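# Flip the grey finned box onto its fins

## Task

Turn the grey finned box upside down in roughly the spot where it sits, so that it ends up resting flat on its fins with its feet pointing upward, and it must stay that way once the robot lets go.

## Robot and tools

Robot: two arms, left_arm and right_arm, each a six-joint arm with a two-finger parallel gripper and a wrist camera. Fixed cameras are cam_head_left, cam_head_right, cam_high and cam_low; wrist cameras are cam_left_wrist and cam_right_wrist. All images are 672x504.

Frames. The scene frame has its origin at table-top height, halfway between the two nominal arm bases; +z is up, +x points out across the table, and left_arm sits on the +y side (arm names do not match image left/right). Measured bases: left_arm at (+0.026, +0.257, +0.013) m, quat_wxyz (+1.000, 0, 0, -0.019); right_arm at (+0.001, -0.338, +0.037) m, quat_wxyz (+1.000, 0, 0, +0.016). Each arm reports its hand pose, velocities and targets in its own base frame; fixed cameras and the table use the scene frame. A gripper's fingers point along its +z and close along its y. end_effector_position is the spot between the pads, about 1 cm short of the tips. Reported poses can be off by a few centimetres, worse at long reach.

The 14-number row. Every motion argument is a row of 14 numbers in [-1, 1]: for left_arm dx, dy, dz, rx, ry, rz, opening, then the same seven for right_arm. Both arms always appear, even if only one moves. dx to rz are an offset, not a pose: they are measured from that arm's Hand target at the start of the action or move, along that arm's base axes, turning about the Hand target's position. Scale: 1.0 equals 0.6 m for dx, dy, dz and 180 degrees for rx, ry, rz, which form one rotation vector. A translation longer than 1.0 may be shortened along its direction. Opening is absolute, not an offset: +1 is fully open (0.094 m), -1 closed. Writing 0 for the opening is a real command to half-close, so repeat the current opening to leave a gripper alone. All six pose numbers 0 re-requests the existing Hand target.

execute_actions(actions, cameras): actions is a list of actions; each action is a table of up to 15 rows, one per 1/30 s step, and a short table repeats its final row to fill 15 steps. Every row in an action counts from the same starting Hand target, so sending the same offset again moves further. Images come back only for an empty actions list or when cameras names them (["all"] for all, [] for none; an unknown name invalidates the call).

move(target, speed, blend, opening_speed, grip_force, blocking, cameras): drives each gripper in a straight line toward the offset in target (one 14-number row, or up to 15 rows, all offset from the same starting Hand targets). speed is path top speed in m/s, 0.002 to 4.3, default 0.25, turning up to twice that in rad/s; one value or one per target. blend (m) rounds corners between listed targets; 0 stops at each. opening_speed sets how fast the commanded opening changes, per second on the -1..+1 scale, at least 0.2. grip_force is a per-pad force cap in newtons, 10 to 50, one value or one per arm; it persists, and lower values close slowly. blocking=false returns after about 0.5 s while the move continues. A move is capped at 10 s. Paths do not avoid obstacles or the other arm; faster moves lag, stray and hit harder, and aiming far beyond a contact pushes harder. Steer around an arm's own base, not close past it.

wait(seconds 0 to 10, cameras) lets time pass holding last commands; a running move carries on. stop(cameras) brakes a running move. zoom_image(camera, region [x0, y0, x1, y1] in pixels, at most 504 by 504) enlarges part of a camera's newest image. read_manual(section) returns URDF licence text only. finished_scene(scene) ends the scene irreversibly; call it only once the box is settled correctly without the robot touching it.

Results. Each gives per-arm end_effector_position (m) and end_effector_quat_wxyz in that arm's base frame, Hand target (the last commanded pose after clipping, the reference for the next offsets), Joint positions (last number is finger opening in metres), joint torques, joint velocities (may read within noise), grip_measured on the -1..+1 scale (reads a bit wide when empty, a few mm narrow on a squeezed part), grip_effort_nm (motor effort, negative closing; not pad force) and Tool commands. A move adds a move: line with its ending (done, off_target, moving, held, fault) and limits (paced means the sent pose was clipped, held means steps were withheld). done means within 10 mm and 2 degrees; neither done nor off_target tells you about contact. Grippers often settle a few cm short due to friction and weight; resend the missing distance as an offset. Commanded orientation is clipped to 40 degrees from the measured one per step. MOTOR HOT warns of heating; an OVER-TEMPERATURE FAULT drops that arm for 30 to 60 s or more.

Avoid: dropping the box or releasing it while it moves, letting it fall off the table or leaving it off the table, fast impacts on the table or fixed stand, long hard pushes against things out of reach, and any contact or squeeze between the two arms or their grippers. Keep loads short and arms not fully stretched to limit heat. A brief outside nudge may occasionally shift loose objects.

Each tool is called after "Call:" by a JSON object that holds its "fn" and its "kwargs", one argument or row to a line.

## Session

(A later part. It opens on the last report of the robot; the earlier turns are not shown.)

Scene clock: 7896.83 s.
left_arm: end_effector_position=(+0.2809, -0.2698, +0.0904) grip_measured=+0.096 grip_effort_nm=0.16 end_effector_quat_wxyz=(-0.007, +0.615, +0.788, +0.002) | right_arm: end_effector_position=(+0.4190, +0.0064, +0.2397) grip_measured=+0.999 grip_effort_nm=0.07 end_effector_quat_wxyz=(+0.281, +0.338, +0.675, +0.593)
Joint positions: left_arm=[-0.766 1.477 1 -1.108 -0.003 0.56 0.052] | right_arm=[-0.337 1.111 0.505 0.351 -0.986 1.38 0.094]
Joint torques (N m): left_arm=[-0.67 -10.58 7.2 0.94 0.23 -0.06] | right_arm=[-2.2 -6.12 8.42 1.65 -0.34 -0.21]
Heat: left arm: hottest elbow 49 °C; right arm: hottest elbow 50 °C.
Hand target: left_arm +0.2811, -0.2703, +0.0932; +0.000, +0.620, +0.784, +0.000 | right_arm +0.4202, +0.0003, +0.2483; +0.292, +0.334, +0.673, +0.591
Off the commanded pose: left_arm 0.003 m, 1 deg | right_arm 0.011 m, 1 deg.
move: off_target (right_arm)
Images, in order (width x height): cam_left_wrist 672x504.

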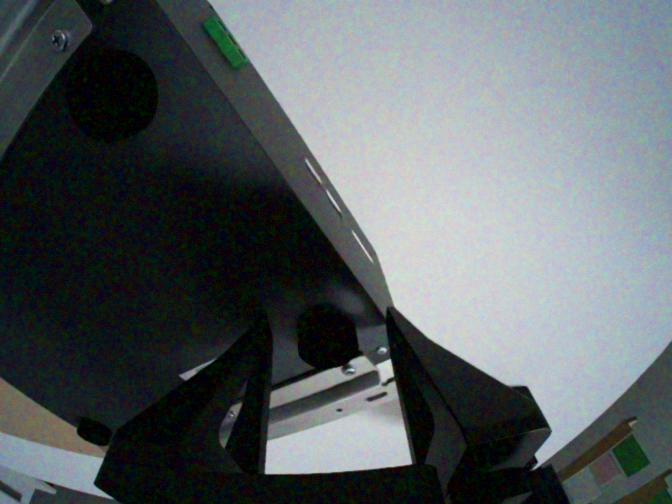

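Call:
{"fn": "move", "kwargs": {
  "target": [
    [0,0,0.15,0,0,0,0.1,0,0,0,0,0,0,1],
    [0,0.3,0.33,0,0,0,0.1,0,0,0,0,0,0,1]
  ],
  "speed": [0.06, 0.2],
  "blend": 0.03,
  "cameras": ["all"]
}}

Scene clock: 7905.13 s.
left_arm: end_effector_position=(+0.2731, -0.0900, +0.2733) grip_measured=+0.097 grip_effort_nm=0.16 end_effector_quat_wxyz=(-0.019, +0.618, +0.786, -0.005) | right_arm: end_effector_position=(+0.4190, +0.0064, +0.2397) grip_measured=+0.999 grip_effort_nm=0.06 end_effector_quat_wxyz=(+0.281, +0.338, +0.675, +0.593)
Joint positions: left_arm=[-0.319 1.114 1.168 -1.664 -0.004 1.015 0.052] | right_arm=[-0.337 1.111 0.505 0.351 -0.986 1.38 0.094]
Joint torques (N m): left_arm=[0.03 -5.36 12.03 0.16 0.26 -0.07] | right_arm=[-1.67 -5.19 8.55 1.73 -0.31 -0.22]
Heat: left arm: hottest elbow 49 °C; right arm: hottest elbow 50 °C.
Hand target: left_arm +0.2810, -0.0903, +0.2912; +0.000, +0.620, +0.784, +0.000 | right_arm +0.4202, +0.0003, +0.2483; +0.292, +0.334, +0.673, +0.591
Off the commanded pose: left_arm 0.020 m, 2 deg | right_arm 0.011 m, 1 deg.
move: off_target (left_arm, right_arm)

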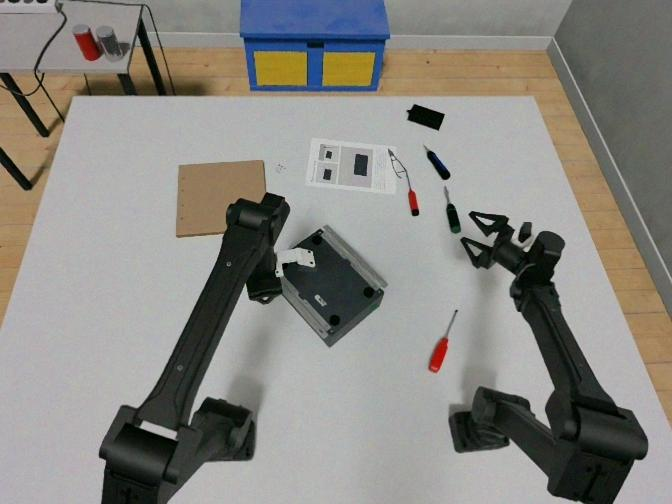

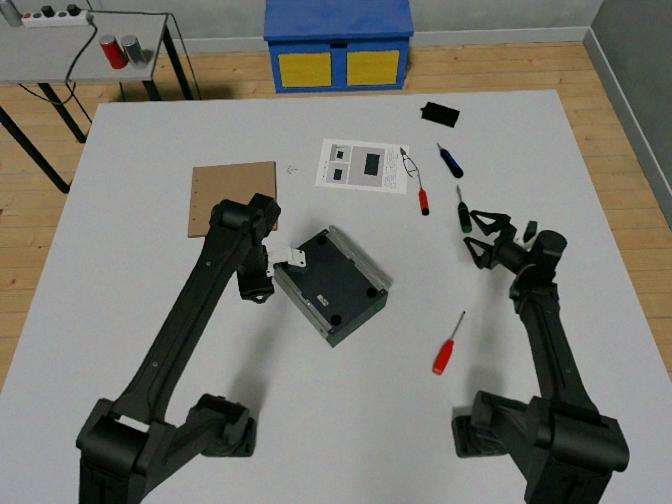

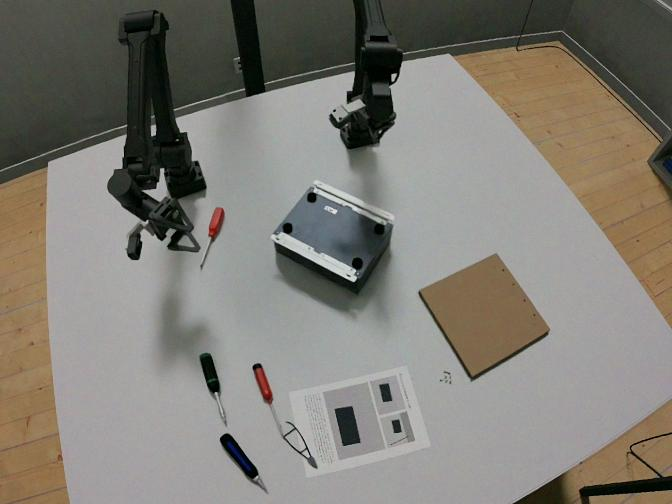

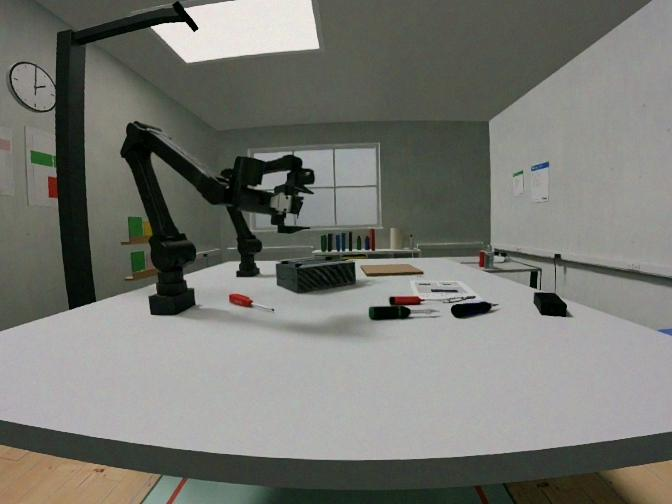

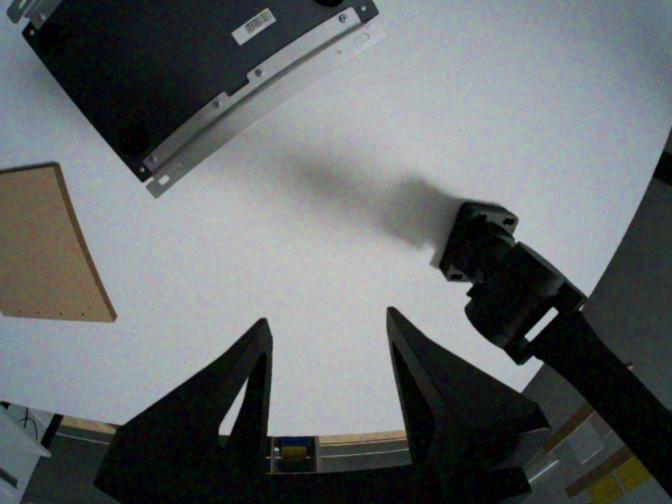

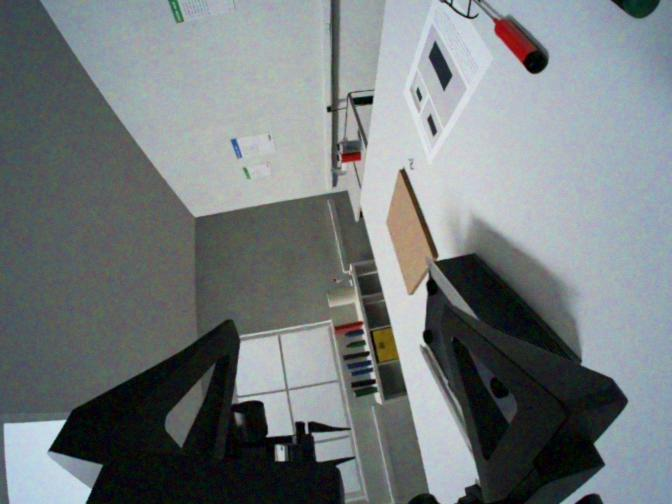

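Call:
{"fn": "finished_scene", "kwargs": {
  "scene": 1
}}

The scene is finished: the task was done.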